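## Task

Find the cardboard boxes whose shelf spots carry lot 451 and lot 434 (the number is printed on the shelf edge under each spot, and several spots may share one). Bring one box of each lot to the desk so that it rests wholly on the desktop with nothing overhanging an edge. All other cardboard boxes stay on their original shelves. A lot that is absent from the storeroom is skipped. The robot must not topple or finish leaning.

## Robot and tools

ROBOT. A simulated Hello Robot Stretch 3 with a single arm. It has a two-wheel base (0.33 m long, 0.34 m wide, rounded back) that pivots about the point between its drive wheels, 0.05 m behind the front edge; it cannot slide sideways. A lift rides up a mast, and the telescoping arm reaches out to the robot's right, so reaching further forward means driving the base. With the arm in and the wrist folded, a turn sweeps a 0.28 m radius; an unfolded, level gripper reaches beyond that. Loose objects may occasionally be nudged by something outside the robot.

FRAMES. Base frame: origin on the floor midway between the drive wheels, x forward, y left, z up, in metres. hand_pose is reported in it, located where the closed fingertips meet; with all wrist joints at zero that frame has x up, y pointing back along the arm toward the mast, z toward the robot's rear. Odometry frame = the base frame at the scene's start; base_odometry gives position there (wheel counts only, slip included) and heading in rad, left positive, -3.142 to 3.142.

TOOL move. Blocks are optional. base: exactly one key, a relative offset from where the base last reported itself: translate_m (metres, forward positive, -3 to 3) or rotate_rad (radians, left positive, -6.4 to 6.4). joints: absolute targets, one number per named joint: lift_m 0 to 1.1; arm_m 0 to 0.52 (extension); wrist_yaw_rad -1.345 to 4.42 (0 along the arm, positive toward the front, about 3.0 folded over the base); wrist_pitch_rad -1.57 to 0.451 (0 level, negative tips fingers down); wrist_roll_rad -2.911 to 2.918 (0 fingers side by side, level); gripper_m -0.089 to 0.179 (larger is wider; fingertip gap is 0.007 m less near closed, 0.025 m less wide open); head_pan_rad -3.953 to 1.73 (0 forward, positive left, -1.57 along the arm); head_tilt_rad -1.53 to 0.419 (negative down). speeds: per-key top speed, up to the max pace. pace: default or max (translate 0.12/0.30 m/s, rotate 0.76/1.90 rad/s, lift 0.11/0.15 m/s, arm 0.14/0.40 m/s); the base is capped at 0.10 m/s and 0.63 rad/s unless lift_m is under 0.30, arm_m under 0.03 and wrist_yaw_rad over 2.54. contact_limits: arm_m a motor_effort percent (1 to 100; negative sense when retracting); lift_m as {down, up} in percent 1 to 100 beyond free motion (below about 12 may trip in free air; default 32-47 down, 21-36 up); translate_m and rotate_rad a wheel effort that stops the move, only if stated. Put each limit only with its own command. servos: reboot, sent alone, re-enables servos that shut off. cameras: list of head_camera, nav_camera, wrist_camera or all; [] for none. blocking false returns within about half a second while motion continues; a later move overrides only the parts it names. Motions start together; no action exceeds about 14-15 s (time_out). Unknown keys make a call invalid; out-of-range values get it refused, and a refusal or an unrequested stop cancels the remaining move, wait and finished_scene calls of that reply.

OTHER TOOLS. wait(seconds 0 to 10, cameras) returns state and images, earlier if motions finish; wait(0) shows an unblocked move in the line earlier move. stop(cameras) brakes all running motions, which report stopped and may keep pressing. zoom_image(camera, region [x0,y0,x1,y1] pixels, at most 504 by 504) enlarges part of that camera's latest image. finished_scene(scene = current scene number) ends the scene irreversibly; the result should remain correct without the robot.

RESULTS. move says done or the worst status. base_status and joint_status: moving, done, off_target (resting away from target, maybe still pushing), contact_stop (that lift or arm goes slack; a stopped wheel goes slack), time_out or torque_fault (target dropped), stopped. on_its_own lists uncommanded behaviour; held at is a target, not a reading. joint_positions; motor_effort in percent with the peak in brackets (wrist pitch tops near 45, roll near 72). lidar_m: 12 distances, 30-degree sectors starting straight ahead, counter-clockwise (4th left, 7th behind, 10th right), seen at 0.17 m height only; - means nothing or closer than 0.15 m. wrist_depth_mm and head_depth_mm: 7x7 median depths in mm from top left (wrist 45-1000, head 280-4000). turned_by_wheels vs turned_by_imu: trust the IMU when they differ by over 0.15 rad. base_tilt in degrees (forward, right), a few degrees of bias. The pictures line names images in order. Images: head_camera 896x504 arrives rotated; turn it a quarter clockwise. nav_camera 672x504 fisheye; turn it a quarter counterclockwise. wrist_camera 644x364 on the gripper. Calibration intrinsics and base-frame extrinsics are supplied and are slightly inexact.

GRIPPING. Close below the object's width to hold (lower squeezes harder); open to at least 0.05 above its width to let go. Readings never prove a grasp, so look. Over-squeezing can relax the grip; resend to re-grip.

SAFETY. Before folding or unfolding the wrist, put lift_m in 0.32 to 0.95, wrist_pitch_rad -0.4, roll near 0; once folded, lift may go to 0.25. With yaw below -0.4 keep pitch at -0.5 or lower. Wrist and head never auto-stop and will fault after sustained pushing. Pushing on something rigid with the gripper above about 0.45 m, or driving while the gripper is caught on something, can tip the robot; if base_tilt shows a lean, back off. Avoid drops, releasing moving objects, collisions and heavy shoves. Thinking time lets running moves continue.

Each tool is called after "Request:" by a JSON object that holds its "name" and its "arguments".

## Session

Request:
{"name": "move", "arguments": {}}

Scene clock: 0.00 s.
base_odometry: x=+0.000 y=+0.000 heading=+0.000
turned_by_wheels: +0.000
turned_by_imu: +0.000
base_tilt: forward=-0.3 right=-1.3
lidar_m: 0.73 0.73 0.85 1.53 2.66 1.26 1.01 1.11 1.82 1.63 1.40 0.83
head_depth_mm: 802 792 784 776 768 761 757 / 774 765 758 751 744 737 730 / 748 740 734 728 721 715 708 / 724 715 710 705 699 694 687 / 702 695 689 684 679 672 667 / 681 673 667 664 658 652 648 / 661 655 652 644 640 634 631
base_status: not commanded
joint_positions: lift_m=+0.374 arm_m=+0.001 wrist_yaw_rad=+3.009 wrist_pitch_rad=-0.462 wrist_roll_rad=+0.000 gripper_m=+0.037 head_pan_rad=+0.000 head_tilt_rad=-0.003
joint_status: not commanded
measured_speeds: all 0
motor_effort: left_wheel=-0.4 right_wheel=+0.1 lift_m=+22.4 arm_m=-2.9 wrist_yaw_rad=-1.0 wrist_pitch_rad=+1.9 wrist_roll_rad=-0.1 gripper_m=+0.3 head_pan_rad=+1.2 head_tilt_rad=+6.7
hand_pose: x=+0.0076 y=+0.0712 z=+0.3774 quat_wxyz=(+0.207, +0.697, +0.116, +0.676) (m; base frame)
wrist_depth_mm: - 138 - - - 859 - / - 151 - - - 975 - / - 167 922 - - 937 - / 840 775 203 821 806 791 762 / 698 671 212 657 648 671 666 / 590 599 126 579 128 582 578 / 522 546 287 355 507 509 509
pictures: head_camera (sideways), nav_camera (sideways), wrist_camera
camera_calibration:
head_camera: T_world_to_cam=[[0.049258, -0.0462949, -0.997713, 1.31416], [0.0559933, 0.997482, -0.0435198, 0.0560066], [0.997215, -0.0537216, 0.0517262, -0.117899], [0, 0, 0, 1]] pos_world=[0.0497012, -0.00136013, 1.31969]
nav_camera: T_world_to_cam=[[-0.0233498, 0.0170467, 0.999582, -1.25828], [0.00969844, -0.999804, 0.017277, 0.0275711], [0.99968, 0.0100978, 0.0231799, -0.0831342], [0, 0, 0, 1]] pos_world=[0.0534596, 0.0498547, 1.25921]
wrist_camera: T_world_to_cam=[[0.994963, -0.0965217, -0.0270514, 0.016197], [-0.0806635, -0.610724, -0.787724, 0.37395], [0.0595115, 0.785938, -0.615434, 0.342021], [0, 0, 0, 1]] pos_world=[-0.00630544, -0.0388635, 0.505499]

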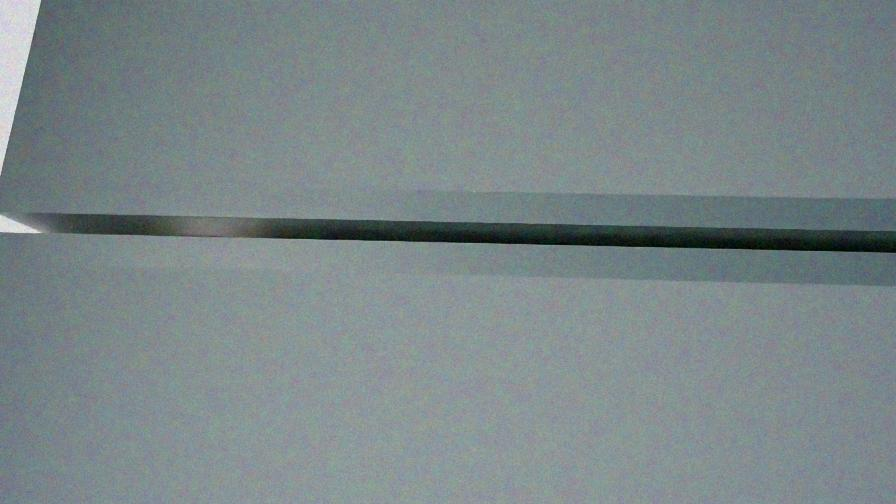

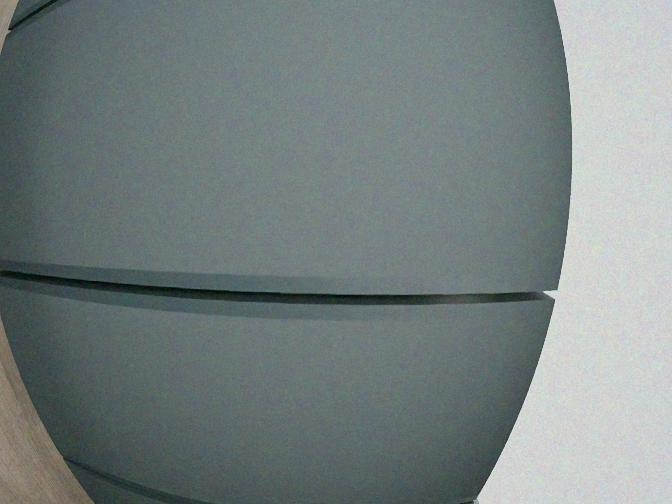

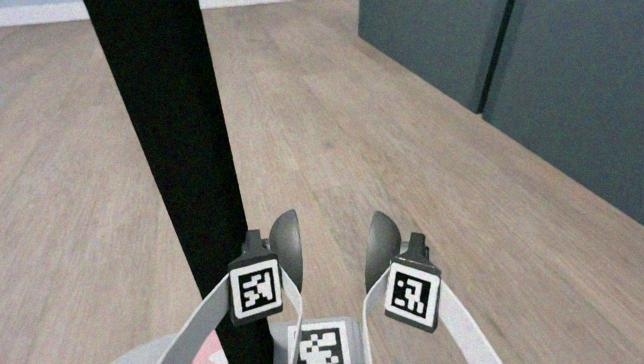

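Look around.

Request:
{"name": "move", "arguments": {"joints": {"head_pan_rad":1.57,"head_tilt_rad":-0.2}, "cameras": ["nav_camera","head_camera"]}}

Request:
{"name": "move", "arguments": {"joints": {"head_pan_rad":-1.57}, "cameras": ["nav_camera","head_camera"]}}

Request:
{"name": "move", "arguments": {"joints": {"head_pan_rad":-3.14}, "cameras": ["nav_camera","head_camera"]}}

Scene clock: 6.27 s.
move: done
base_odometry: x=+0.000 y=+0.000 heading=+0.000
turned_by_wheels: +0.000
turned_by_imu: +0.000
base_tilt: forward=-0.5 right=-1.2
lidar_m: 0.72 0.72 0.85 1.53 2.66 1.26 1.01 1.11 1.82 1.62 1.39 0.83
head_depth_mm: 1972 1267 1261 1263 1270 1275 1271 / 2571 1574 1575 1577 1582 1581 1592 / - 2578 2663 2741 2840 2352 1738 / - 2482 2591 2671 2755 2341 1715 / - 2451 2540 2618 2692 2321 1717 / - 2404 2490 2552 2622 2329 1714 / - 2344 2392 2485 2579 2304 1695
base_status: not commanded
joint_positions: lift_m=+0.374 arm_m=+0.001 wrist_yaw_rad=+3.009 wrist_pitch_rad=-0.462 wrist_roll_rad=+0.000 gripper_m=+0.037 head_pan_rad=+1.607 head_tilt_rad=-0.199
joint_status: all done
measured_speeds: all 0
motor_effort: left_wheel=-0.3(0.8) right_wheel=+0.3(1.1) lift_m=+23.6(23.9) arm_m=-9.8(10.1) wrist_yaw_rad=-1.1(1.5) wrist_pitch_rad=+1.9(2.0) wrist_roll_rad=-0.1(0.3) gripper_m=+0.9(0.9) head_pan_rad=-3.0(5.4) head_tilt_rad=-2.8(8.5)
hand_pose: x=+0.0076 y=+0.0712 z=+0.3774 quat_wxyz=(+0.207, +0.697, +0.116, +0.676) (m; base frame)
wrist_depth_mm: - 138 - - - 852 - / - 151 - - - 968 - / - 167 936 - - 933 - / 835 782 204 815 797 801 760 / 704 668 211 666 649 673 667 / 600 597 126 576 129 588 580 / 524 537 287 353 499 515 510
pictures: head_camera (sideways), nav_camera (sideways)
camera_calibration:
head_camera: T_world_to_cam=[[0.0515579, -0.144213, -0.988203, 1.30148], [-0.998507, 0.0104235, -0.0536167, 0.075552], [0.0180328, 0.989492, -0.14346, 0.142136], [0, 0, 0, 1]] pos_world=[0.0057747, 0.0462605, 1.31057]
nav_camera: T_world_to_cam=[[-0.0232765, 0.171001, 0.984996, -1.23902], [0.998686, 0.0489636, 0.0150996, 0.0244511], [-0.0456469, 0.984053, -0.171916, 0.177239], [0, 0, 0, 1]] pos_world=[-0.0451687, 0.0362643, 1.25054]

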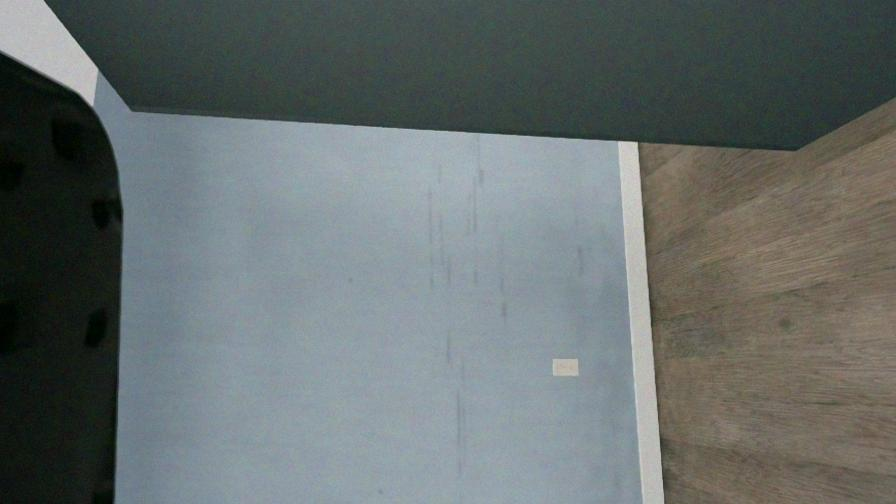

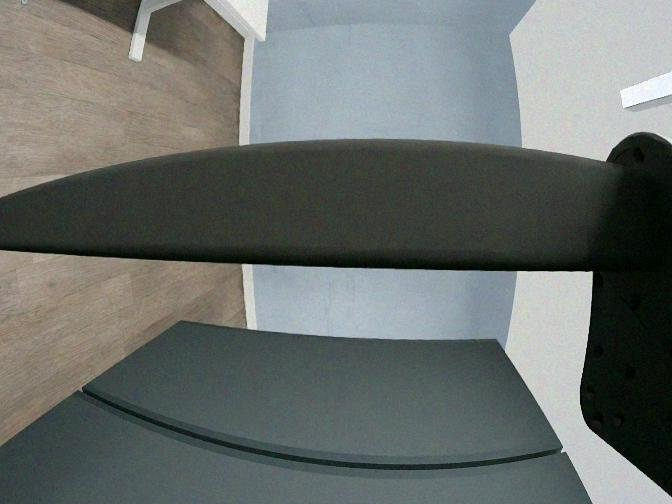

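Scene clock: 9.17 s.
move: done
base_odometry: x=+0.000 y=+0.000 heading=+0.000
turned_by_wheels: +0.000
turned_by_imu: +0.000
base_tilt: forward=-0.3 right=-1.2
lidar_m: 0.72 0.73 0.85 1.53 2.66 1.26 1.01 1.11 1.81 1.62 1.39 0.83
head_depth_mm: 2107 1824 1835 1902 1980 2159 1745 / 2057 2055 2146 2149 2071 2121 1737 / 1990 2016 2119 2165 2200 2212 1730 / 1921 1964 2019 2093 2127 2185 1724 / 1877 1525 1564 1618 1651 1705 1704 / 1813 1854 1904 1959 2006 2065 1684 / 1779 1800 1863 1910 1958 1966 1643
base_status: not commanded
joint_positions: lift_m=+0.374 arm_m=+0.001 wrist_yaw_rad=+3.009 wrist_pitch_rad=-0.462 wrist_roll_rad=+0.000 gripper_m=+0.037 head_pan_rad=-1.578 head_tilt_rad=-0.200
joint_status: all done
measured_speeds: translate_m=+0.000 rotate_rad=+0.000 lift_m=+0.000 arm_m=+0.000 wrist_yaw_rad=+0.000 wrist_pitch_rad=+0.000 wrist_roll_rad=+0.000 head_pan_rad=+0.024 head_tilt_rad=+0.000
motor_effort: left_wheel=-0.3(0.8) right_wheel=-0.4(1.1) lift_m=+23.6(24.0) arm_m=-12.7(13.4) wrist_yaw_rad=-1.0(1.6) wrist_pitch_rad=+1.9(2.1) wrist_roll_rad=-0.2(0.3) gripper_m=+0.2(1.1) head_pan_rad=+3.8(4.8) head_tilt_rad=-2.8(3.5)
hand_pose: x=+0.0076 y=+0.0712 z=+0.3774 quat_wxyz=(+0.207, +0.697, +0.116, +0.676) (m; base frame)
wrist_depth_mm: - 139 - - - 850 - / - 151 - - - 973 - / - 167 936 - - 948 - / 838 775 204 802 788 807 777 / 695 674 212 662 650 674 666 / 597 596 126 573 129 585 578 / 520 539 289 353 499 508 509
pictures: head_camera (sideways), nav_camera (sideways)
camera_calibration:
head_camera: T_world_to_cam=[[-0.0452046, 0.147213, -0.988071, 1.30193], [0.997111, -0.0537835, -0.0536314, 0.0633942], [-0.0610372, -0.987641, -0.144357, 0.143851], [0, 0, 0, 1]] pos_world=[0.00442227, -0.046178, 1.31056]
nav_camera: T_world_to_cam=[[0.0158024, -0.172849, 0.984822, -1.23896], [-0.999871, -0.00549567, 0.0150793, 0.0366376], [0.00280581, -0.984933, -0.172914, 0.17827], [0, 0, 0, 1]] pos_world=[0.0557112, -0.0383688, 1.25043]

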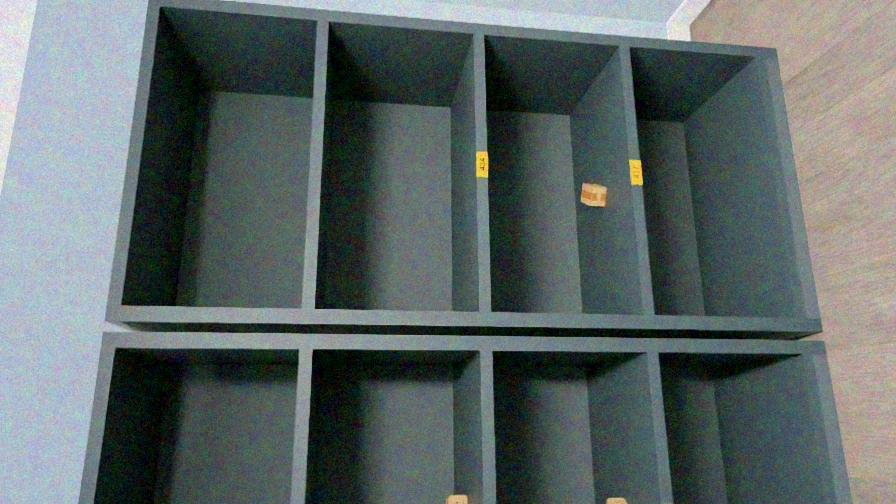

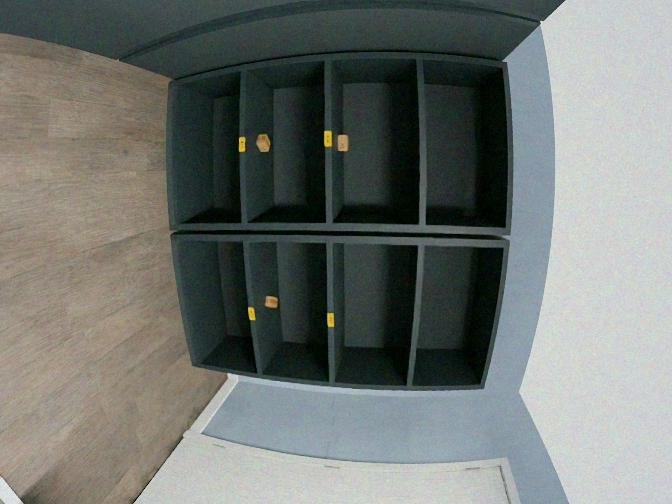

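Scene clock: 10.40 s.
move: done
base_odometry: x=+0.000 y=+0.000 heading=+0.000
turned_by_wheels: +0.000
turned_by_imu: +0.000
base_tilt: forward=-0.3 right=-1.3
lidar_m: 0.73 0.73 0.85 1.53 2.66 1.26 1.01 1.12 1.82 1.63 1.39 0.82
head_depth_mm: 1616 1684 1732 1779 1725 1083 1744 / 1561 1610 1665 1717 1713 1081 1610 / 1505 1560 1612 1658 1688 1067 1535 / 1464 1513 1556 1606 1624 1064 1533 / 1419 1464 1499 1551 1575 1053 1543 / 1364 1406 1456 1502 1529 1052 876 / 1338 1366 1413 1452 1472 1042 867
base_status: not commanded
joint_positions: lift_m=+0.374 arm_m=+0.001 wrist_yaw_rad=+3.009 wrist_pitch_rad=-0.462 wrist_roll_rad=+0.000 gripper_m=+0.037 head_pan_rad=-3.177 head_tilt_rad=-0.200
joint_status: all done
measured_speeds: all 0
motor_effort: left_wheel=-0.2(0.7) right_wheel=+0.3(0.9) lift_m=+23.5(23.9) arm_m=-12.6(13.7) wrist_yaw_rad=+0.0(1.8) wrist_pitch_rad=+1.9(2.0) wrist_roll_rad=+0.1(0.2) gripper_m=+0.6(0.9) head_pan_rad=+3.4(6.4) head_tilt_rad=-2.5(4.0)
hand_pose: x=+0.0076 y=+0.0712 z=+0.3774 quat_wxyz=(+0.207, +0.697, +0.116, +0.676) (m; base frame)
wrist_depth_mm: - 139 - - - 855 - / - 151 - - - 978 - / - 168 919 - - 934 - / 833 766 204 817 811 805 773 / 691 681 212 669 663 672 667 / 605 601 126 570 129 581 576 / 529 537 288 355 503 511 509
pictures: head_camera (sideways), nav_camera (sideways)
camera_calibration:
head_camera: T_world_to_cam=[[0.148521, 0.0410768, -0.988056, 1.30074], [-0.0815045, -0.995229, -0.0536264, 0.0699434], [-0.985545, 0.0884956, -0.144464, 0.14956], [0, 0, 0, 1]] pos_world=[-0.0400885, 0.00294402, 1.31056]
nav_camera: T_world_to_cam=[[-0.173322, -0.0109857, 0.984804, -1.23778], [0.0222958, 0.999638, 0.0150752, 0.0304301], [-0.984613, 0.0245698, -0.173014, 0.184449], [0, 0, 0, 1]] pos_world=[-0.0336028, -0.048549, 1.25043]

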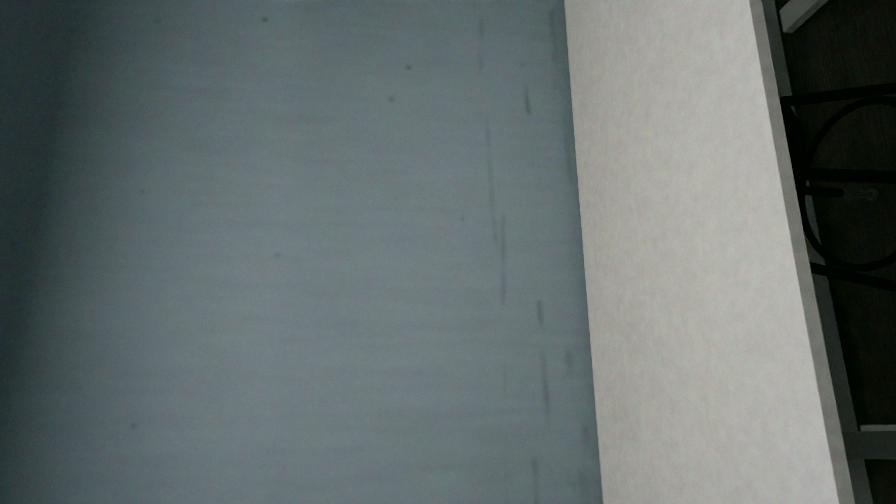

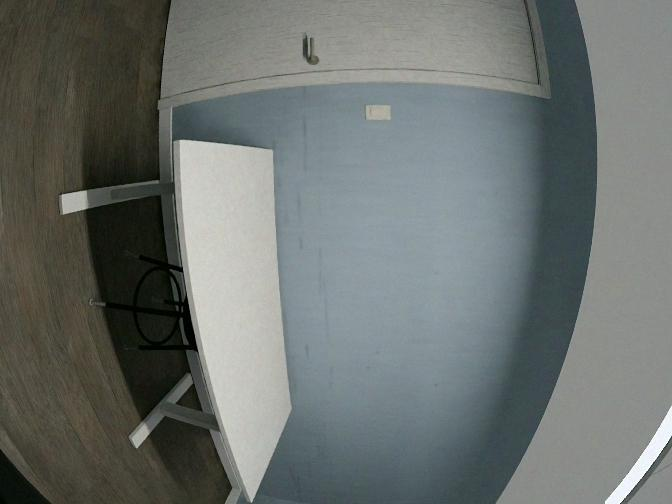

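Request:
{"name": "zoom_image", "arguments": {"camera": "head_camera", "region": [0, 0, 400, 400]}}

Request:
{"name": "move", "arguments": {"joints": {"head_pan_rad":-1.7,"head_tilt_rad":-0.3}, "cameras": ["head_camera","nav_camera"]}}

Request:
{"name": "zoom_image", "arguments": {"camera": "head_camera", "region": [350, 60, 650, 260]}}

Request:
{"name": "zoom_image", "arguments": {"camera": "head_camera", "region": [350, 300, 650, 504]}}

Scaled by 1.260 from the camera's 896x504 image, which has a finer 1280x720 frame.

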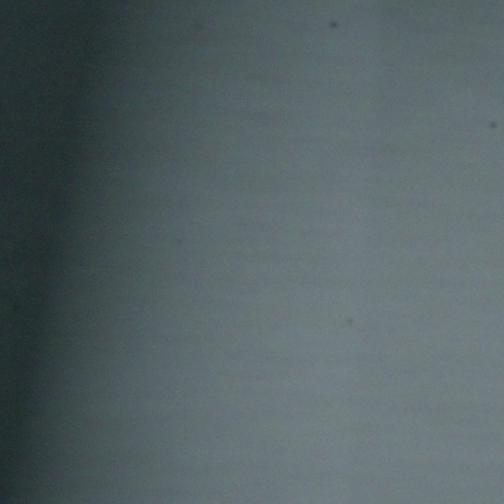

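Scene clock: 26.80 s.
move: done
base_odometry: x=+0.000 y=+0.000 heading=+0.000
turned_by_wheels: +0.000
turned_by_imu: +0.000
base_tilt: forward=-0.4 right=-1.2
lidar_m: 0.72 0.73 0.85 1.53 2.66 1.26 1.01 1.12 1.81 1.63 1.39 0.83
head_depth_mm: 2105 2196 2286 2317 2352 2056 1559 / 1887 1879 1928 2031 2168 2019 1564 / 1860 2059 2176 2260 2284 1979 1543 / 1856 1975 2089 2222 2291 1936 1533 / 1738 1905 2014 2104 2100 1862 1522 / 1399 1451 1546 1636 1732 1797 1526 / 1649 1763 1878 1946 1919 1859 1518
base_status: not commanded
joint_positions: lift_m=+0.374 arm_m=+0.001 wrist_yaw_rad=+3.009 wrist_pitch_rad=-0.462 wrist_roll_rad=+0.000 gripper_m=+0.037 head_pan_rad=-1.664 head_tilt_rad=-0.303
joint_status: all done
measured_speeds: all 0
motor_effort: left_wheel=-0.8(0.8) right_wheel=+0.0(1.1) lift_m=+23.1(24.0) arm_m=-13.1(13.2) wrist_yaw_rad=+0.6(1.4) wrist_pitch_rad=+1.9(2.0) wrist_roll_rad=-0.2(0.4) gripper_m=+0.3(1.0) head_pan_rad=-2.9(5.6) head_tilt_rad=-1.2(5.7)
hand_pose: x=+0.0076 y=+0.0712 z=+0.3774 quat_wxyz=(+0.207, +0.697, +0.116, +0.676) (m; base frame)
wrist_depth_mm: - 138 - - - 853 - / - 150 - - - - - / - 167 933 - - 942 - / 831 764 203 812 804 794 761 / 702 671 212 654 660 676 672 / 600 592 126 571 128 573 580 / 526 538 289 354 504 512 511
pictures: head_camera (sideways), nav_camera (sideways)
camera_calibration:
head_camera: T_world_to_cam=[[-0.0230768, 0.251023, -0.967706, 1.27517], [0.989417, -0.13297, -0.0580867, 0.0692047], [-0.143257, -0.958805, -0.245297, 0.275711], [0, 0, 0, 1]] pos_world=[0.000451827, -0.0465406, 1.30564]
nav_camera: T_world_to_cam=[[-0.00834574, -0.273478, 0.961842, -1.20883], [-0.996824, 0.0784531, 0.0136571, 0.0384414], [-0.0791944, -0.958674, -0.273264, 0.309421], [0, 0, 0, 1]] pos_world=[0.0527352, -0.0369702, 1.24673]

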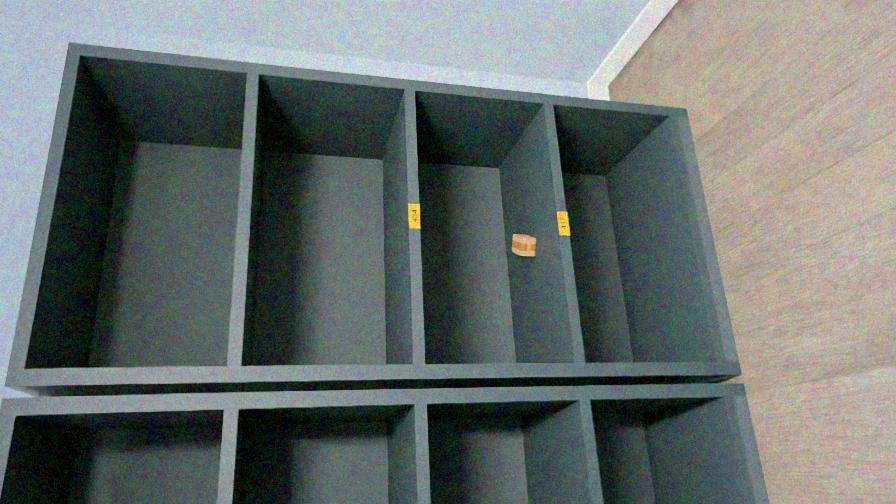

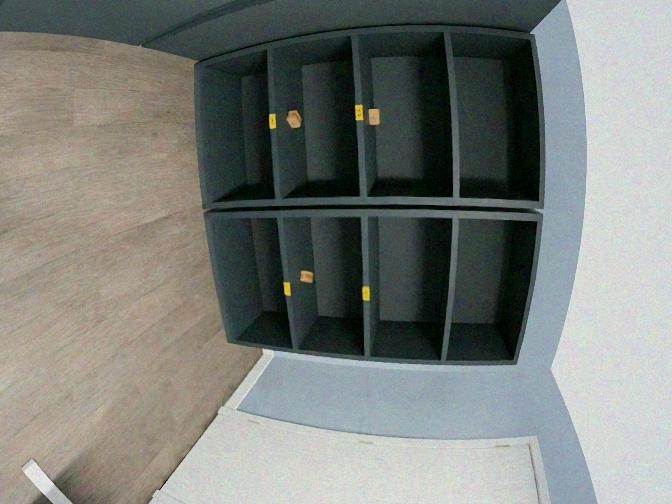

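Scaled by 1.680 from the camera's 896x504 image, which has a finer 1280x720 frame.

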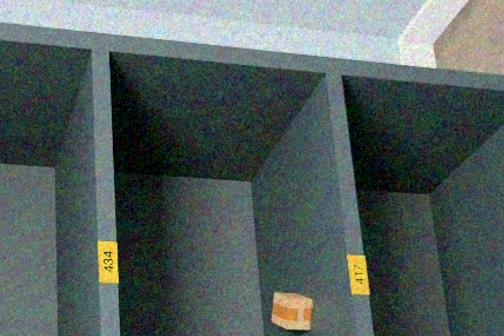

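Scaled by 1.680 from the camera's 896x504 image, which has a finer 1280x720 frame.

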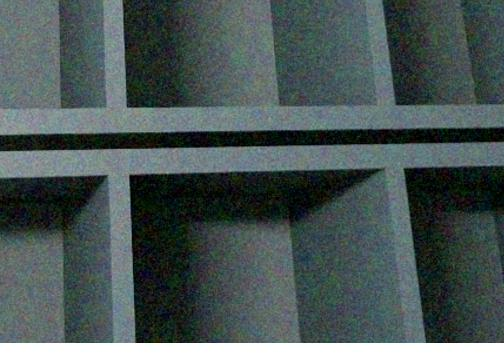

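Request:
{"name": "move", "arguments": {"joints": {"head_pan_rad":-1.15,"head_tilt_rad":-0.3}, "cameras": ["head_camera"]}}

Request:
{"name": "zoom_image", "arguments": {"camera": "head_camera", "region": [300, 120, 700, 450]}}

Scene clock: 33.23 s.
move: done
base_odometry: x=+0.000 y=+0.000 heading=+0.000
turned_by_wheels: +0.000
turned_by_imu: +0.000
base_tilt: forward=-0.3 right=-1.1
lidar_m: 0.72 0.73 0.85 1.53 2.66 1.25 1.01 1.11 1.81 1.63 1.39 0.83
head_depth_mm: 1424 1432 1517 1581 1742 1843 1570 / 1672 1823 1911 1991 1885 1799 1548 / 1681 1879 1960 2045 2012 1912 1548 / 1721 1895 1998 2091 2119 1886 1535 / 1736 1913 2021 2097 2114 1873 1534 / 1533 1576 1644 1711 1798 1822 1527 / 1279 1319 1352 1396 1447 1488 1462
base_status: not commanded
joint_positions: lift_m=+0.374 arm_m=+0.001 wrist_yaw_rad=+3.009 wrist_pitch_rad=-0.462 wrist_roll_rad=+0.000 gripper_m=+0.037 head_pan_rad=-1.140 head_tilt_rad=-0.301
joint_status: all done
measured_speeds: all 0
motor_effort: left_wheel=+0.0(0.8) right_wheel=+0.2(1.2) lift_m=+23.8(24.1) arm_m=-12.8(13.5) wrist_yaw_rad=-0.9(1.6) wrist_pitch_rad=+1.9(2.0) wrist_roll_rad=-0.2(0.3) gripper_m=+0.1(1.0) head_pan_rad=+1.7(5.6) head_tilt_rad=+5.6(8.9)
hand_pose: x=+0.0076 y=+0.0712 z=+0.3774 quat_wxyz=(+0.207, +0.697, +0.116, +0.676) (m; base frame)
wrist_depth_mm: - 139 - - - 853 - / - 151 - - - 981 - / - 167 913 - - 920 - / 842 757 204 808 798 800 768 / 696 681 212 669 660 668 661 / 608 606 126 571 129 580 579 / 526 540 287 354 503 512 509
pictures: head_camera (sideways)
camera_calibration:
head_camera: T_world_to_cam=[[-0.144611, 0.203692, -0.968296, 1.27667], [0.923225, 0.379862, -0.0579711, 0.0695195], [0.356011, -0.902338, -0.242985, 0.26964], [0, 0, 0, 1]] pos_world=[0.0244429, -0.0431486, 1.30574]

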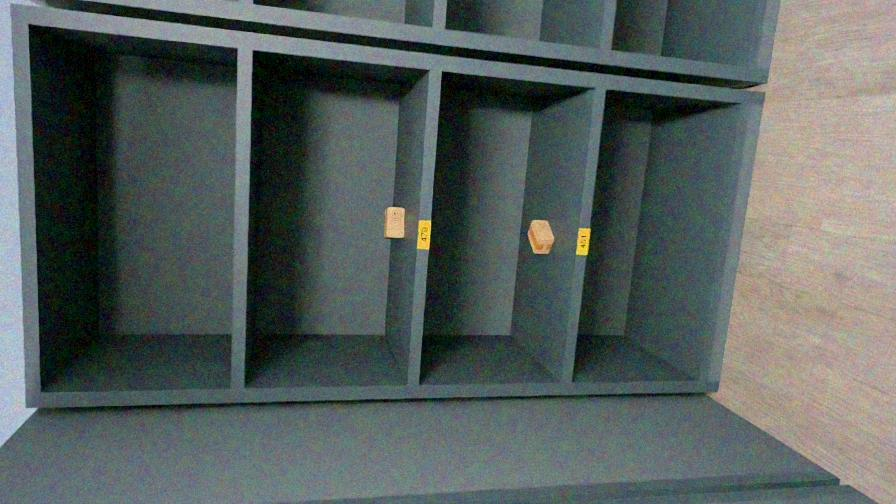

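Scaled by 1.260 from the camera's 896x504 image, which has a finer 1280x720 frame.

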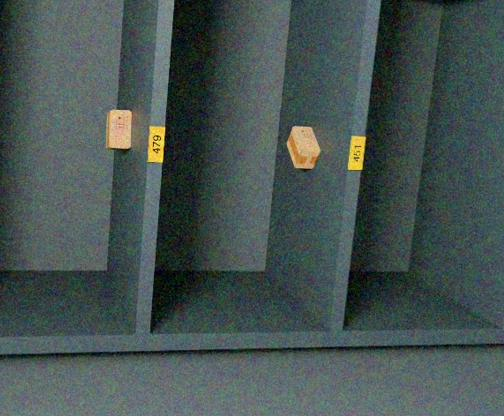

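Request:
{"name": "move", "arguments": {"base": {"rotate_rad":-1.08}, "pace": "max", "cameras": []}}

Request:
{"name": "move", "arguments": {"base": {"translate_m":0.99}, "pace": "max", "cameras": []}}

Request:
{"name": "move", "arguments": {"base": {"rotate_rad":1.27}, "joints": {"head_pan_rad":-1.57,"head_tilt_rad":-0.7,"lift_m":0.7}, "pace": "max", "cameras": ["nav_camera","head_camera"]}}

Scene clock: 91.60 s.
move: done
base_odometry: x=+0.000 y=+0.000 heading=-1.080
turned_by_wheels: -1.080
turned_by_imu: -1.061
base_tilt: forward=-0.4 right=-1.3
lidar_m: 1.44 0.84 0.72 0.73 0.84 1.47 2.66 1.26 1.01 1.12 1.79 1.62
head_depth_mm: 1384 1429 1479 1534 1589 1654 1560 / 1496 1525 1592 1646 1715 1782 1547 / 1597 1658 1725 1797 1864 1909 1546 / 1713 1784 1861 1967 2049 2005 1543 / 1897 1991 2092 2204 2293 1981 1533 / 2098 2190 2287 2426 2516 1987 1522 / 1761 1765 1839 1930 2036 1951 1522
base_status: done
joint_positions: lift_m=+0.374 arm_m=+0.001 wrist_yaw_rad=+3.009 wrist_pitch_rad=-0.462 wrist_roll_rad=+0.000 gripper_m=+0.037 head_pan_rad=-1.150 head_tilt_rad=-0.300
joint_status: not commanded
measured_speeds: all 0
motor_effort: left_wheel=+7.5(12.2) right_wheel=-9.7(13.4) lift_m=+23.3(24.5) arm_m=-13.0(13.6) wrist_yaw_rad=-1.6(2.1) wrist_pitch_rad=+1.9(2.0) wrist_roll_rad=+0.0(0.3) gripper_m=+0.7(1.0) head_pan_rad=-2.9(3.6) head_tilt_rad=+4.8(6.0)
hand_pose: x=+0.0076 y=+0.0712 z=+0.3774 quat_wxyz=(+0.207, +0.697, +0.116, +0.676) (m; base frame)
wrist_depth_mm: - 138 - - - - - / - 150 161 - - - - / - 167 176 - - - - / 842 758 204 820 814 788 766 / 700 679 212 664 657 673 670 / 607 599 126 570 128 581 575 / 530 537 289 354 503 508 510
pictures: none
No camera images: "cameras" was empty.

Scene clock: 102.47 s.
move: done
base_odometry: x=+0.467 y=-0.873 heading=-1.080
turned_by_wheels: +0.000
turned_by_imu: +0.000
base_tilt: forward=-0.3 right=-1.1
lidar_m: 0.79 0.54 0.47 0.47 0.54 0.95 3.58 1.65 1.80 1.53 0.80 0.88
head_depth_mm: 1634 1699 1744 1806 1881 1912 1557 / 1303 1365 1451 1866 1974 1947 1541 / 1398 1436 1521 1539 1613 1698 1507 / 1480 1507 1621 1474 1712 1377 1449 / 1340 1346 1488 1274 1581 1185 1434 / 1218 759 1327 1023 865 909 958 / 650 684 716 754 789 845 872
base_status: done
joint_positions: lift_m=+0.374 arm_m=+0.001 wrist_yaw_rad=+3.009 wrist_pitch_rad=-0.462 wrist_roll_rad=+0.000 gripper_m=+0.037 head_pan_rad=-1.150 head_tilt_rad=-0.300
joint_status: not commanded
measured_speeds: all 0
motor_effort: left_wheel=+5.7(12.3) right_wheel=+4.0(11.0) lift_m=+24.0(24.9) arm_m=-11.8(13.4) wrist_yaw_rad=-0.7(1.9) wrist_pitch_rad=+1.8(2.1) wrist_roll_rad=+0.0(0.4) gripper_m=+0.4(1.1) head_pan_rad=-2.3(3.4) head_tilt_rad=+3.2(5.6)
hand_pose: x=+0.0076 y=+0.0712 z=+0.3774 quat_wxyz=(+0.207, +0.697, +0.116, +0.676) (m; base frame)
wrist_depth_mm: - 139 - - - - 423 / - 151 161 - - - 459 / - 167 175 - - 528 - / 787 190 192 - - 587 - / 699 682 212 638 157 637 - / 603 598 126 571 129 584 578 / 532 537 287 354 502 508 504
pictures: none
No camera images: "cameras" was empty.

Scene clock: 105.43 s.
move: done
base_odometry: x=+0.467 y=-0.873 heading=+0.190
turned_by_wheels: +1.270
turned_by_imu: +1.249
base_tilt: forward=-0.4 right=-1.3
lidar_m: 0.47 0.48 0.63 1.55 2.71 1.65 1.80 1.52 0.80 1.12 0.69 0.49
head_depth_mm: 935 995 794 1065 1018 1188 1189 / 929 1006 782 1263 1057 1292 1179 / 925 1001 772 1253 1049 1299 1177 / 923 982 761 1247 1041 1288 1168 / 918 977 752 1232 1034 1286 1166 / 917 975 741 1227 1034 1276 1162 / 913 967 731 1192 1018 1242 1154
base_status: done
joint_positions: lift_m=+0.700 arm_m=+0.001 wrist_yaw_rad=+3.009 wrist_pitch_rad=-0.463 wrist_roll_rad=+0.000 gripper_m=+0.037 head_pan_rad=-1.571 head_tilt_rad=-0.703
joint_status: all done
measured_speeds: all 0
motor_effort: left_wheel=-7.6(13.0) right_wheel=+8.3(12.2) lift_m=+30.8(34.1) arm_m=-12.5(13.6) wrist_yaw_rad=+0.1(2.1) wrist_pitch_rad=+2.1(2.3) wrist_roll_rad=-0.1(0.3) gripper_m=+0.4(0.9) head_pan_rad=+2.5(4.9) head_tilt_rad=+2.8(6.7)
hand_pose: x=+0.0076 y=+0.0710 z=+0.7027 quat_wxyz=(+0.208, +0.697, +0.117, +0.676) (m; base frame)
wrist_depth_mm: - 138 - - - - - / - 151 - - - - - / - 167 - - - - - / - - 203 - - - - / - - 211 - - - - / 976 967 126 942 129 - - / 865 877 287 851 833 824 -
pictures: head_camera (sideways), nav_camera (sideways)
camera_calibration:
head_camera: T_world_to_cam=[[-0.0461413, 0.605118, -0.794798, 1.0497], [0.997484, -0.01496, -0.0692979, 0.0837606], [-0.0538236, -0.795996, -0.602905, 0.740478], [0, 0, 0, 1]] pos_world=[0.00474005, -0.0445235, 1.28654]
nav_camera: T_world_to_cam=[[0.0169829, -0.626191, 0.779485, -0.971081], [-0.999806, -0.0184311, 0.00697662, 0.0471533], [0.0099981, -0.779452, -0.626382, 0.768317], [0, 0, 0, 1]] pos_world=[0.0559541, -0.0083467, 1.23787]

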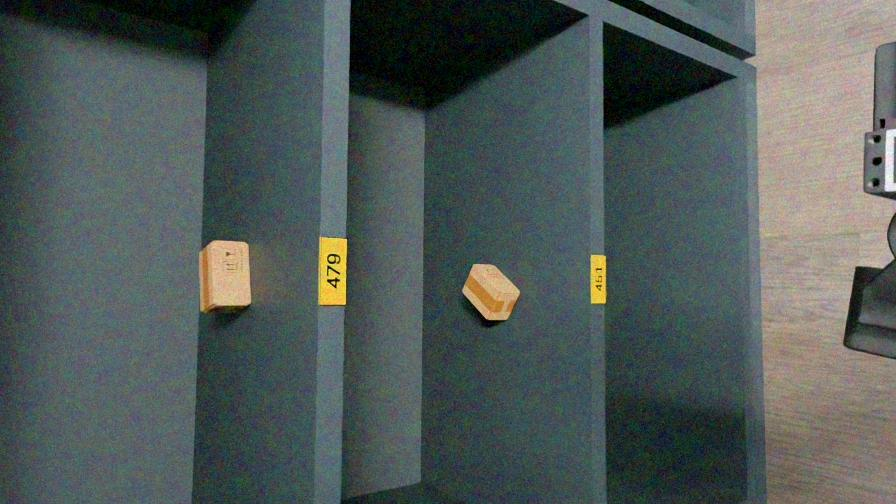

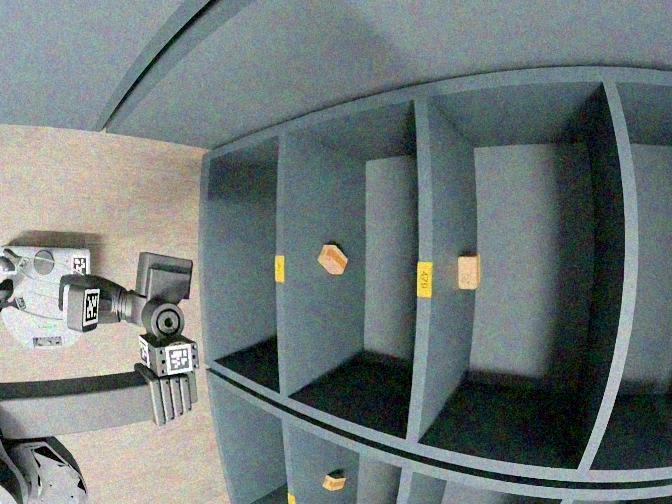

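Request:
{"name": "zoom_image", "arguments": {"camera": "head_camera", "region": [430, 230, 560, 350]}}

Request:
{"name": "move", "arguments": {"joints": {"lift_m":0.7,"wrist_yaw_rad":0,"gripper_m":0.179}, "cameras": ["wrist_camera"]}}

Scaled by 3.877 from the camera's 896x504 image, which has a finer 1280x720 frame.

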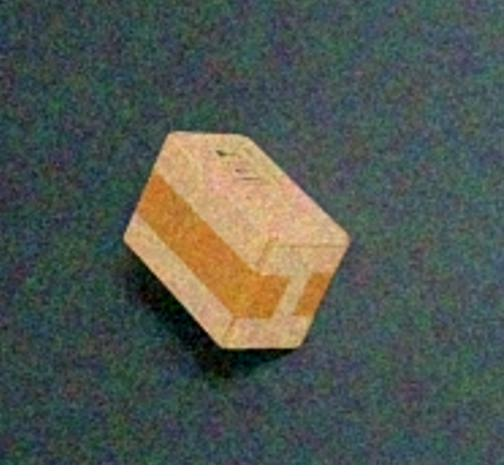

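Scene clock: 118.93 s.
move: done
base_odometry: x=+0.467 y=-0.873 heading=+0.190
turned_by_wheels: +0.000
turned_by_imu: +0.000
base_tilt: forward=-0.3 right=-1.2
lidar_m: 0.47 0.48 0.63 1.55 2.70 1.65 1.80 1.52 0.80 1.12 0.69 0.49
head_depth_mm: 932 993 799 1066 1015 1190 1188 / 930 1007 787 1274 1060 1290 1183 / 924 1003 778 1258 1055 1296 565 / 921 981 769 1242 1047 1290 413 / 918 988 757 1240 1041 1280 1143 / 916 972 747 1224 1033 1282 1163 / 915 967 737 1189 1023 1246 1157
base_status: not commanded
joint_positions: lift_m=+0.700 arm_m=+0.001 wrist_yaw_rad=+0.003 wrist_pitch_rad=-0.463 wrist_roll_rad=+0.000 gripper_m=+0.179 head_pan_rad=-1.570 head_tilt_rad=-0.700
joint_status: all done
measured_speeds: all 0
motor_effort: left_wheel=-7.9(8.3) right_wheel=+8.2(9.1) lift_m=+30.9(33.4) arm_m=-8.7(11.0) wrist_yaw_rad=-2.6(6.4) wrist_pitch_rad=+2.1(2.2) wrist_roll_rad=-0.3(0.3) gripper_m=+0.9(82.6) head_pan_rad=+3.4(4.1) head_tilt_rad=+2.8(3.6)
hand_pose: x=-0.0208 y=-0.3640 z=+0.7027 quat_wxyz=(+0.689, +0.164, -0.688, -0.161) (m; base frame)
wrist_depth_mm: - - - - - 797 - / - - - 643 - - - / - - - - - - - / - - - - - - 526 / - 145 - - - 906 605 / - 126 - - - - - / - 813 841 831 831 821 105
pictures: wrist_camera
camera_calibration:
wrist_camera: T_world_to_cam=[[-0.998883, -0.0387349, -0.0270756, -0.00927774], [-0.00260097, 0.6171, -0.78688, 0.810058], [0.0471881, -0.785931, -0.616511, 0.314239], [0, 0, 0, 1]] pos_world=[-0.0219888, -0.253276, 0.8309]

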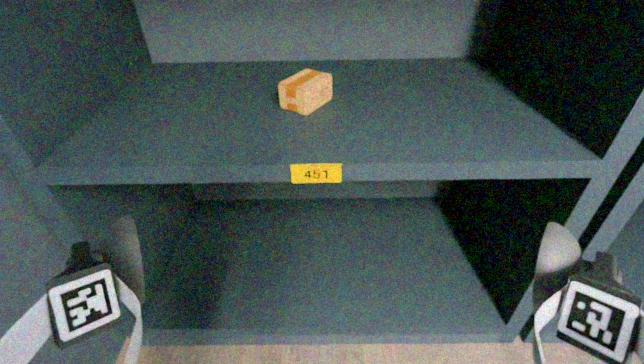

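Request:
{"name": "move", "arguments": {"base": {"translate_m":0.155}, "joints": {"wrist_pitch_rad":-0.7,"wrist_yaw_rad":-0.6,"lift_m":0.75}, "cameras": ["wrist_camera"]}}

Request:
{"name": "move", "arguments": {"joints": {"arm_m":0.35,"lift_m":0.72}, "cameras": ["wrist_camera","head_camera"]}}

Scene clock: 149.90 s.
move: done
base_odometry: x=+0.619 y=-0.844 heading=+0.190
turned_by_wheels: +0.000
turned_by_imu: +0.000
base_tilt: forward=-0.3 right=-1.1
lidar_m: 0.31 0.32 0.43 1.04 2.64 1.78 1.96 1.66 0.89 1.11 0.46 0.33
head_depth_mm: 928 1001 796 1273 1076 1289 1213 / 922 1001 788 1273 1063 1302 1182 / 917 977 777 1261 1055 1295 388 / 912 992 767 1246 1046 1293 1149 / 910 985 754 1241 1038 1286 1165 / 905 971 748 1181 1029 1248 1160 / 837 837 723 845 940 1036 1111
base_status: done
joint_positions: lift_m=+0.750 arm_m=+0.001 wrist_yaw_rad=-0.597 wrist_pitch_rad=-0.708 wrist_roll_rad=+0.000 gripper_m=+0.179 head_pan_rad=-1.570 head_tilt_rad=-0.700
joint_status: all done
measured_speeds: all 0
motor_effort: left_wheel=+3.4(6.8) right_wheel=+7.8(14.5) lift_m=+23.6(33.0) arm_m=-5.7(7.7) wrist_yaw_rad=-3.6(5.6) wrist_pitch_rad=+1.1(2.6) wrist_roll_rad=+0.2(0.3) gripper_m=+0.8(1.1) head_pan_rad=+3.7(4.5) head_tilt_rad=+2.4(3.6)
hand_pose: x=-0.1221 y=-0.2934 z=+0.7037 quat_wxyz=(+0.562, +0.040, -0.706, -0.430) (m; base frame)
wrist_depth_mm: - 563 - - 700 - - / - - - - - - - / - - - - - - - / - - - - - - - / - 142 - 940 960 988 930 / - 140 851 874 854 867 847 / - 780 798 791 783 770 105
pictures: wrist_camera
camera_calibration:
wrist_camera: T_world_to_cam=[[-0.841823, 0.538626, -0.0348631, 0.0863807], [0.443459, 0.653373, -0.613553, 0.710171], [-0.307697, -0.531963, -0.788884, 0.527705], [0, 0, 0, 1]] pos_world=[-0.0798413, -0.229814, 0.855036]

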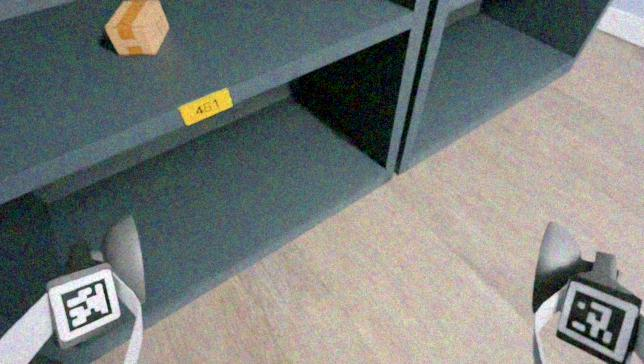

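Scene clock: 153.67 s.
move: done
base_odometry: x=+0.619 y=-0.844 heading=+0.190
turned_by_wheels: +0.000
turned_by_imu: +0.000
base_tilt: forward=-0.3 right=-1.1
lidar_m: 0.31 0.32 0.43 1.04 2.64 1.79 1.95 1.65 0.89 1.11 0.47 0.33
head_depth_mm: 926 1004 798 1282 1070 1290 335 / 924 998 785 1272 497 391 335 / 918 975 773 592 576 1296 1181 / 914 987 766 1251 665 1292 1169 / 910 983 755 1240 1033 1275 1165 / 906 970 744 1180 1028 1249 1161 / 835 837 725 851 938 1033 1109
base_status: not commanded
joint_positions: lift_m=+0.720 arm_m=+0.350 wrist_yaw_rad=-0.597 wrist_pitch_rad=-0.709 wrist_roll_rad=+0.000 gripper_m=+0.179 head_pan_rad=-1.570 head_tilt_rad=-0.700
joint_status: all done
measured_speeds: all 0
motor_effort: left_wheel=+3.2(3.9) right_wheel=+7.6(9.0) lift_m=+27.2(28.2) arm_m=+12.5(15.6) wrist_yaw_rad=-2.8(4.5) wrist_pitch_rad=+1.3(1.4) wrist_roll_rad=+0.0(0.4) gripper_m=+0.7(1.2) head_pan_rad=+3.0(3.8) head_tilt_rad=+2.3(3.6)
hand_pose: x=-0.1220 y=-0.6426 z=+0.6735 quat_wxyz=(+0.562, +0.040, -0.706, -0.430) (m; base frame)
wrist_depth_mm: - - - - - - - / - - - - - - 454 / - - 355 - - - - / - - - - - 559 996 / - 318 323 322 331 804 905 / 123 288 299 302 - 809 820 / 267 274 277 - 744 749 105
pictures: head_camera (sideways), wrist_camera
camera_calibration:
head_camera: T_world_to_cam=[[-0.0468185, 0.602479, -0.796761, 1.05221], [0.997496, -0.014134, -0.0693015, 0.0837088], [-0.0530141, -0.79801, -0.600308, 0.7371], [0, 0, 0, 1]] pos_world=[0.00484029, -0.0445365, 1.28665]
wrist_camera: T_world_to_cam=[[-0.841682, 0.538843, -0.0349162, 0.273704], [0.444006, 0.653846, -0.612653, 0.919507], [-0.307294, -0.531162, -0.78958, 0.319083], [0, 0, 0, 1]] pos_world=[-0.0798422, -0.579215, 0.824837]

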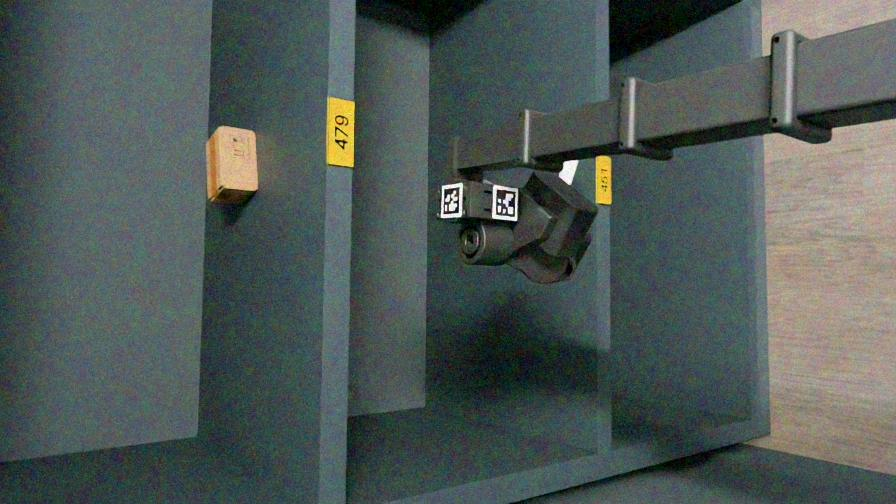

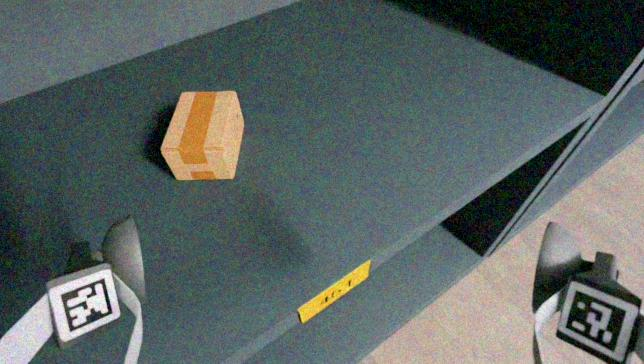

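Request:
{"name": "move", "arguments": {"joints": {"arm_m":0.0,"lift_m":0.75}, "pace": "max", "cameras": []}}

Request:
{"name": "move", "arguments": {"base": {"rotate_rad":-1.5}, "cameras": []}}

Request:
{"name": "move", "arguments": {"base": {"translate_m":0.16}, "cameras": []}}

Request:
{"name": "move", "arguments": {"base": {"rotate_rad":1.5}, "cameras": []}}

Request:
{"name": "move", "arguments": {"joints": {"arm_m":0.25,"lift_m":0.72}, "pace": "max", "cameras": ["wrist_camera"]}}

Scene clock: 182.30 s.
move: done
base_odometry: x=+0.619 y=-0.844 heading=+0.190
turned_by_wheels: +0.000
turned_by_imu: +0.000
base_tilt: forward=-0.4 right=-1.2
lidar_m: 0.31 0.32 0.42 1.04 2.65 1.78 1.95 1.66 0.89 1.11 0.46 0.33
head_depth_mm: 926 1006 798 1269 1064 1289 1216 / 922 998 786 1263 1060 1307 1184 / 921 979 778 1251 1054 1309 388 / 914 991 767 1248 1045 1293 1146 / 909 982 757 1240 1039 1289 1164 / 908 968 744 1180 1034 1250 1156 / 836 839 726 847 937 1034 1111
base_status: not commanded
joint_positions: lift_m=+0.750 arm_m=+0.001 wrist_yaw_rad=-0.597 wrist_pitch_rad=-0.711 wrist_roll_rad=+0.000 gripper_m=+0.179 head_pan_rad=-1.570 head_tilt_rad=-0.700
joint_status: all done
measured_speeds: all 0
motor_effort: left_wheel=+3.1(4.0) right_wheel=+8.3(8.3) lift_m=+23.5(33.3) arm_m=-12.6(14.4) wrist_yaw_rad=-3.2(4.1) wrist_pitch_rad=+1.6(1.6) wrist_roll_rad=+0.3(0.3) gripper_m=+0.8(1.0) head_pan_rad=+2.9(4.0) head_tilt_rad=+2.3(3.3)
hand_pose: x=-0.1219 y=-0.2930 z=+0.7033 quat_wxyz=(+0.561, +0.040, -0.706, -0.431) (m; base frame)
wrist_depth_mm: - 570 - - 690 - - / - - - - - - - / - - - - - - - / - - - - - - - / - 143 - 945 952 939 938 / - 139 871 873 852 863 861 / - 790 807 794 786 771 105
pictures: none
No camera images: "cameras" was empty.

Scene clock: 185.80 s.
move: done
base_odometry: x=+0.619 y=-0.844 heading=-1.310
turned_by_wheels: -1.500
turned_by_imu: -1.476
base_tilt: forward=-0.3 right=-1.1
lidar_m: 0.83 0.43 0.32 0.31 0.33 0.46 1.44 2.20 1.78 1.95 0.90 0.88
head_depth_mm: 1596 1811 2050 2141 1697 1408 1212 / 1614 1807 2037 2145 1696 1394 1187 / 1624 1808 2039 2138 1669 1384 388 / 1624 1832 2062 2132 1653 1371 1144 / 1635 1819 2068 2101 1657 1368 1167 / 1642 1844 2083 2077 1642 1362 1156 / 1655 1858 2026 1873 1631 1353 1153
base_status: done
joint_positions: lift_m=+0.750 arm_m=+0.001 wrist_yaw_rad=-0.597 wrist_pitch_rad=-0.711 wrist_roll_rad=+0.000 gripper_m=+0.179 head_pan_rad=-1.570 head_tilt_rad=-0.700
joint_status: not commanded
measured_speeds: all 0
motor_effort: left_wheel=+6.8(12.8) right_wheel=-9.7(12.9) lift_m=+26.1(26.8) arm_m=-12.2(13.7) wrist_yaw_rad=-2.6(4.5) wrist_pitch_rad=+1.5(1.7) wrist_roll_rad=+0.1(0.3) gripper_m=+1.2(1.2) head_pan_rad=+2.8(3.6) head_tilt_rad=+1.1(3.0)
hand_pose: x=-0.1219 y=-0.2930 z=+0.7033 quat_wxyz=(+0.561, +0.040, -0.706, -0.431) (m; base frame)
wrist_depth_mm: - - - - - - - / - - - - - - - / - - - - - - - / - - - - - - - / - 979 971 963 961 948 947 / 123 843 880 848 852 853 854 / 795 794 800 787 792 776 105
pictures: none
No camera images: "cameras" was empty.

Scene clock: 188.53 s.
move: done
base_odometry: x=+0.660 y=-0.998 heading=-1.310
turned_by_wheels: +0.000
turned_by_imu: +0.001
base_tilt: forward=-0.2 right=-1.1
lidar_m: 0.81 0.42 0.32 0.31 0.32 0.45 1.42 2.42 1.88 1.96 0.78 0.88
head_depth_mm: 1605 1794 2051 2158 1698 1398 1215 / 1621 1802 2037 2151 1682 1388 1178 / 1627 1820 2038 2130 1682 1376 388 / 1627 1810 2055 2127 1659 1380 1140 / 1649 1851 2075 2100 1655 1369 1162 / 1671 1846 2071 1994 1626 1353 1160 / 1343 1453 1573 1795 1567 1345 1153
base_status: done
joint_positions: lift_m=+0.750 arm_m=+0.001 wrist_yaw_rad=-0.597 wrist_pitch_rad=-0.711 wrist_roll_rad=+0.000 gripper_m=+0.179 head_pan_rad=-1.570 head_tilt_rad=-0.700
joint_status: not commanded
measured_speeds: all 0
motor_effort: left_wheel=+3.8(10.9) right_wheel=+5.4(10.5) lift_m=+28.6(28.6) arm_m=-11.2(12.7) wrist_yaw_rad=-3.1(4.7) wrist_pitch_rad=+1.5(1.7) wrist_roll_rad=+0.0(0.3) gripper_m=+0.7(1.2) head_pan_rad=+3.0(3.6) head_tilt_rad=+2.0(3.0)
hand_pose: x=-0.1219 y=-0.2930 z=+0.7033 quat_wxyz=(+0.561, +0.040, -0.706, -0.431) (m; base frame)
wrist_depth_mm: - - - - - - - / - - - - - - - / - - - - - - - / - - - - - - - / - 977 951 969 953 961 957 / 123 841 874 864 865 855 839 / 787 792 802 799 782 765 105
pictures: none
No camera images: "cameras" was empty.

Scene clock: 192.03 s.
move: done
base_odometry: x=+0.660 y=-0.998 heading=+0.190
turned_by_wheels: +1.500
turned_by_imu: +1.475
base_tilt: forward=-0.3 right=-1.2
lidar_m: 0.31 0.31 0.42 1.02 2.04 1.88 1.95 0.78 0.81 0.96 0.46 0.32
head_depth_mm: 793 885 711 1153 1000 1224 1145 / 786 881 701 1133 1000 1219 1115 / 784 873 695 1125 955 880 388 / 780 869 689 1121 982 854 1102 / 776 860 678 1108 978 871 1119 / 775 849 671 1091 969 866 1112 / 756 820 662 713 832 838 1011
base_status: done
joint_positions: lift_m=+0.750 arm_m=+0.001 wrist_yaw_rad=-0.597 wrist_pitch_rad=-0.711 wrist_roll_rad=+0.000 gripper_m=+0.179 head_pan_rad=-1.570 head_tilt_rad=-0.700
joint_status: not commanded
measured_speeds: all 0
motor_effort: left_wheel=-8.2(13.4) right_wheel=+9.3(12.6) lift_m=+30.2(31.5) arm_m=-12.9(13.5) wrist_yaw_rad=-2.4(4.2) wrist_pitch_rad=+1.6(1.6) wrist_roll_rad=+0.2(0.4) gripper_m=+0.7(1.1) head_pan_rad=+2.9(3.4) head_tilt_rad=+1.8(2.5)
hand_pose: x=-0.1219 y=-0.2930 z=+0.7033 quat_wxyz=(+0.561, +0.040, -0.706, -0.431) (m; base frame)
wrist_depth_mm: - - - - - 589 - / - 480 - - - - - / - - - - - - - / - - - - 946 - - / - 143 - - 924 958 946 / - 126 - 836 870 856 849 / - - 769 806 787 774 105
pictures: none
No camera images: "cameras" was empty.

Scene clock: 193.90 s.
move: done
base_odometry: x=+0.660 y=-0.998 heading=+0.190
turned_by_wheels: +0.000
turned_by_imu: +0.000
base_tilt: forward=-0.3 right=-1.2
lidar_m: 0.31 0.31 0.42 1.02 2.04 1.87 1.96 0.78 0.81 0.96 0.46 0.32
head_depth_mm: 790 885 710 1141 1003 895 339 / 789 879 701 1133 500 385 335 / 784 879 694 1125 490 848 1132 / 782 869 685 1116 513 846 1125 / 776 859 677 1109 975 870 1117 / 774 849 667 1095 965 867 1115 / 755 820 661 711 833 839 1012
base_status: not commanded
joint_positions: lift_m=+0.720 arm_m=+0.250 wrist_yaw_rad=-0.598 wrist_pitch_rad=-0.712 wrist_roll_rad=+0.000 gripper_m=+0.179 head_pan_rad=-1.570 head_tilt_rad=-0.700
joint_status: all done
measured_speeds: all 0
motor_effort: left_wheel=-8.0(8.6) right_wheel=+8.6(9.5) lift_m=+29.9(32.4) arm_m=+13.1(15.5) wrist_yaw_rad=-2.5(4.0) wrist_pitch_rad=+1.7(1.8) wrist_roll_rad=-0.1(0.3) gripper_m=+0.5(1.1) head_pan_rad=+2.5(3.2) head_tilt_rad=+1.2(2.1)
hand_pose: x=-0.1219 y=-0.5423 z=+0.6731 quat_wxyz=(+0.561, +0.041, -0.706, -0.431) (m; base frame)
wrist_depth_mm: - - - - - - - / - - - - - - - / - - 344 - - - - / - - 313 - - - 957 / - 147 323 322 323 323 908 / 123 290 298 296 296 723 823 / 267 276 274 271 706 740 105
pictures: wrist_camera
camera_calibration:
wrist_camera: T_world_to_cam=[[-0.841368, 0.539333, -0.0349302, 0.220031], [0.445028, 0.654678, -0.611021, 0.853072], [-0.306676, -0.529639, -0.790843, 0.373913], [0, 0, 0, 1]] pos_world=[-0.0798438, -0.479118, 0.824638]

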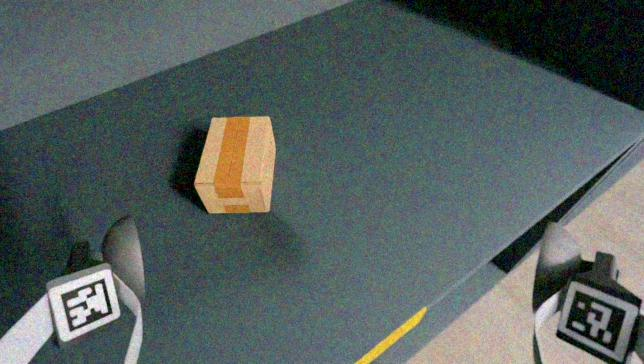

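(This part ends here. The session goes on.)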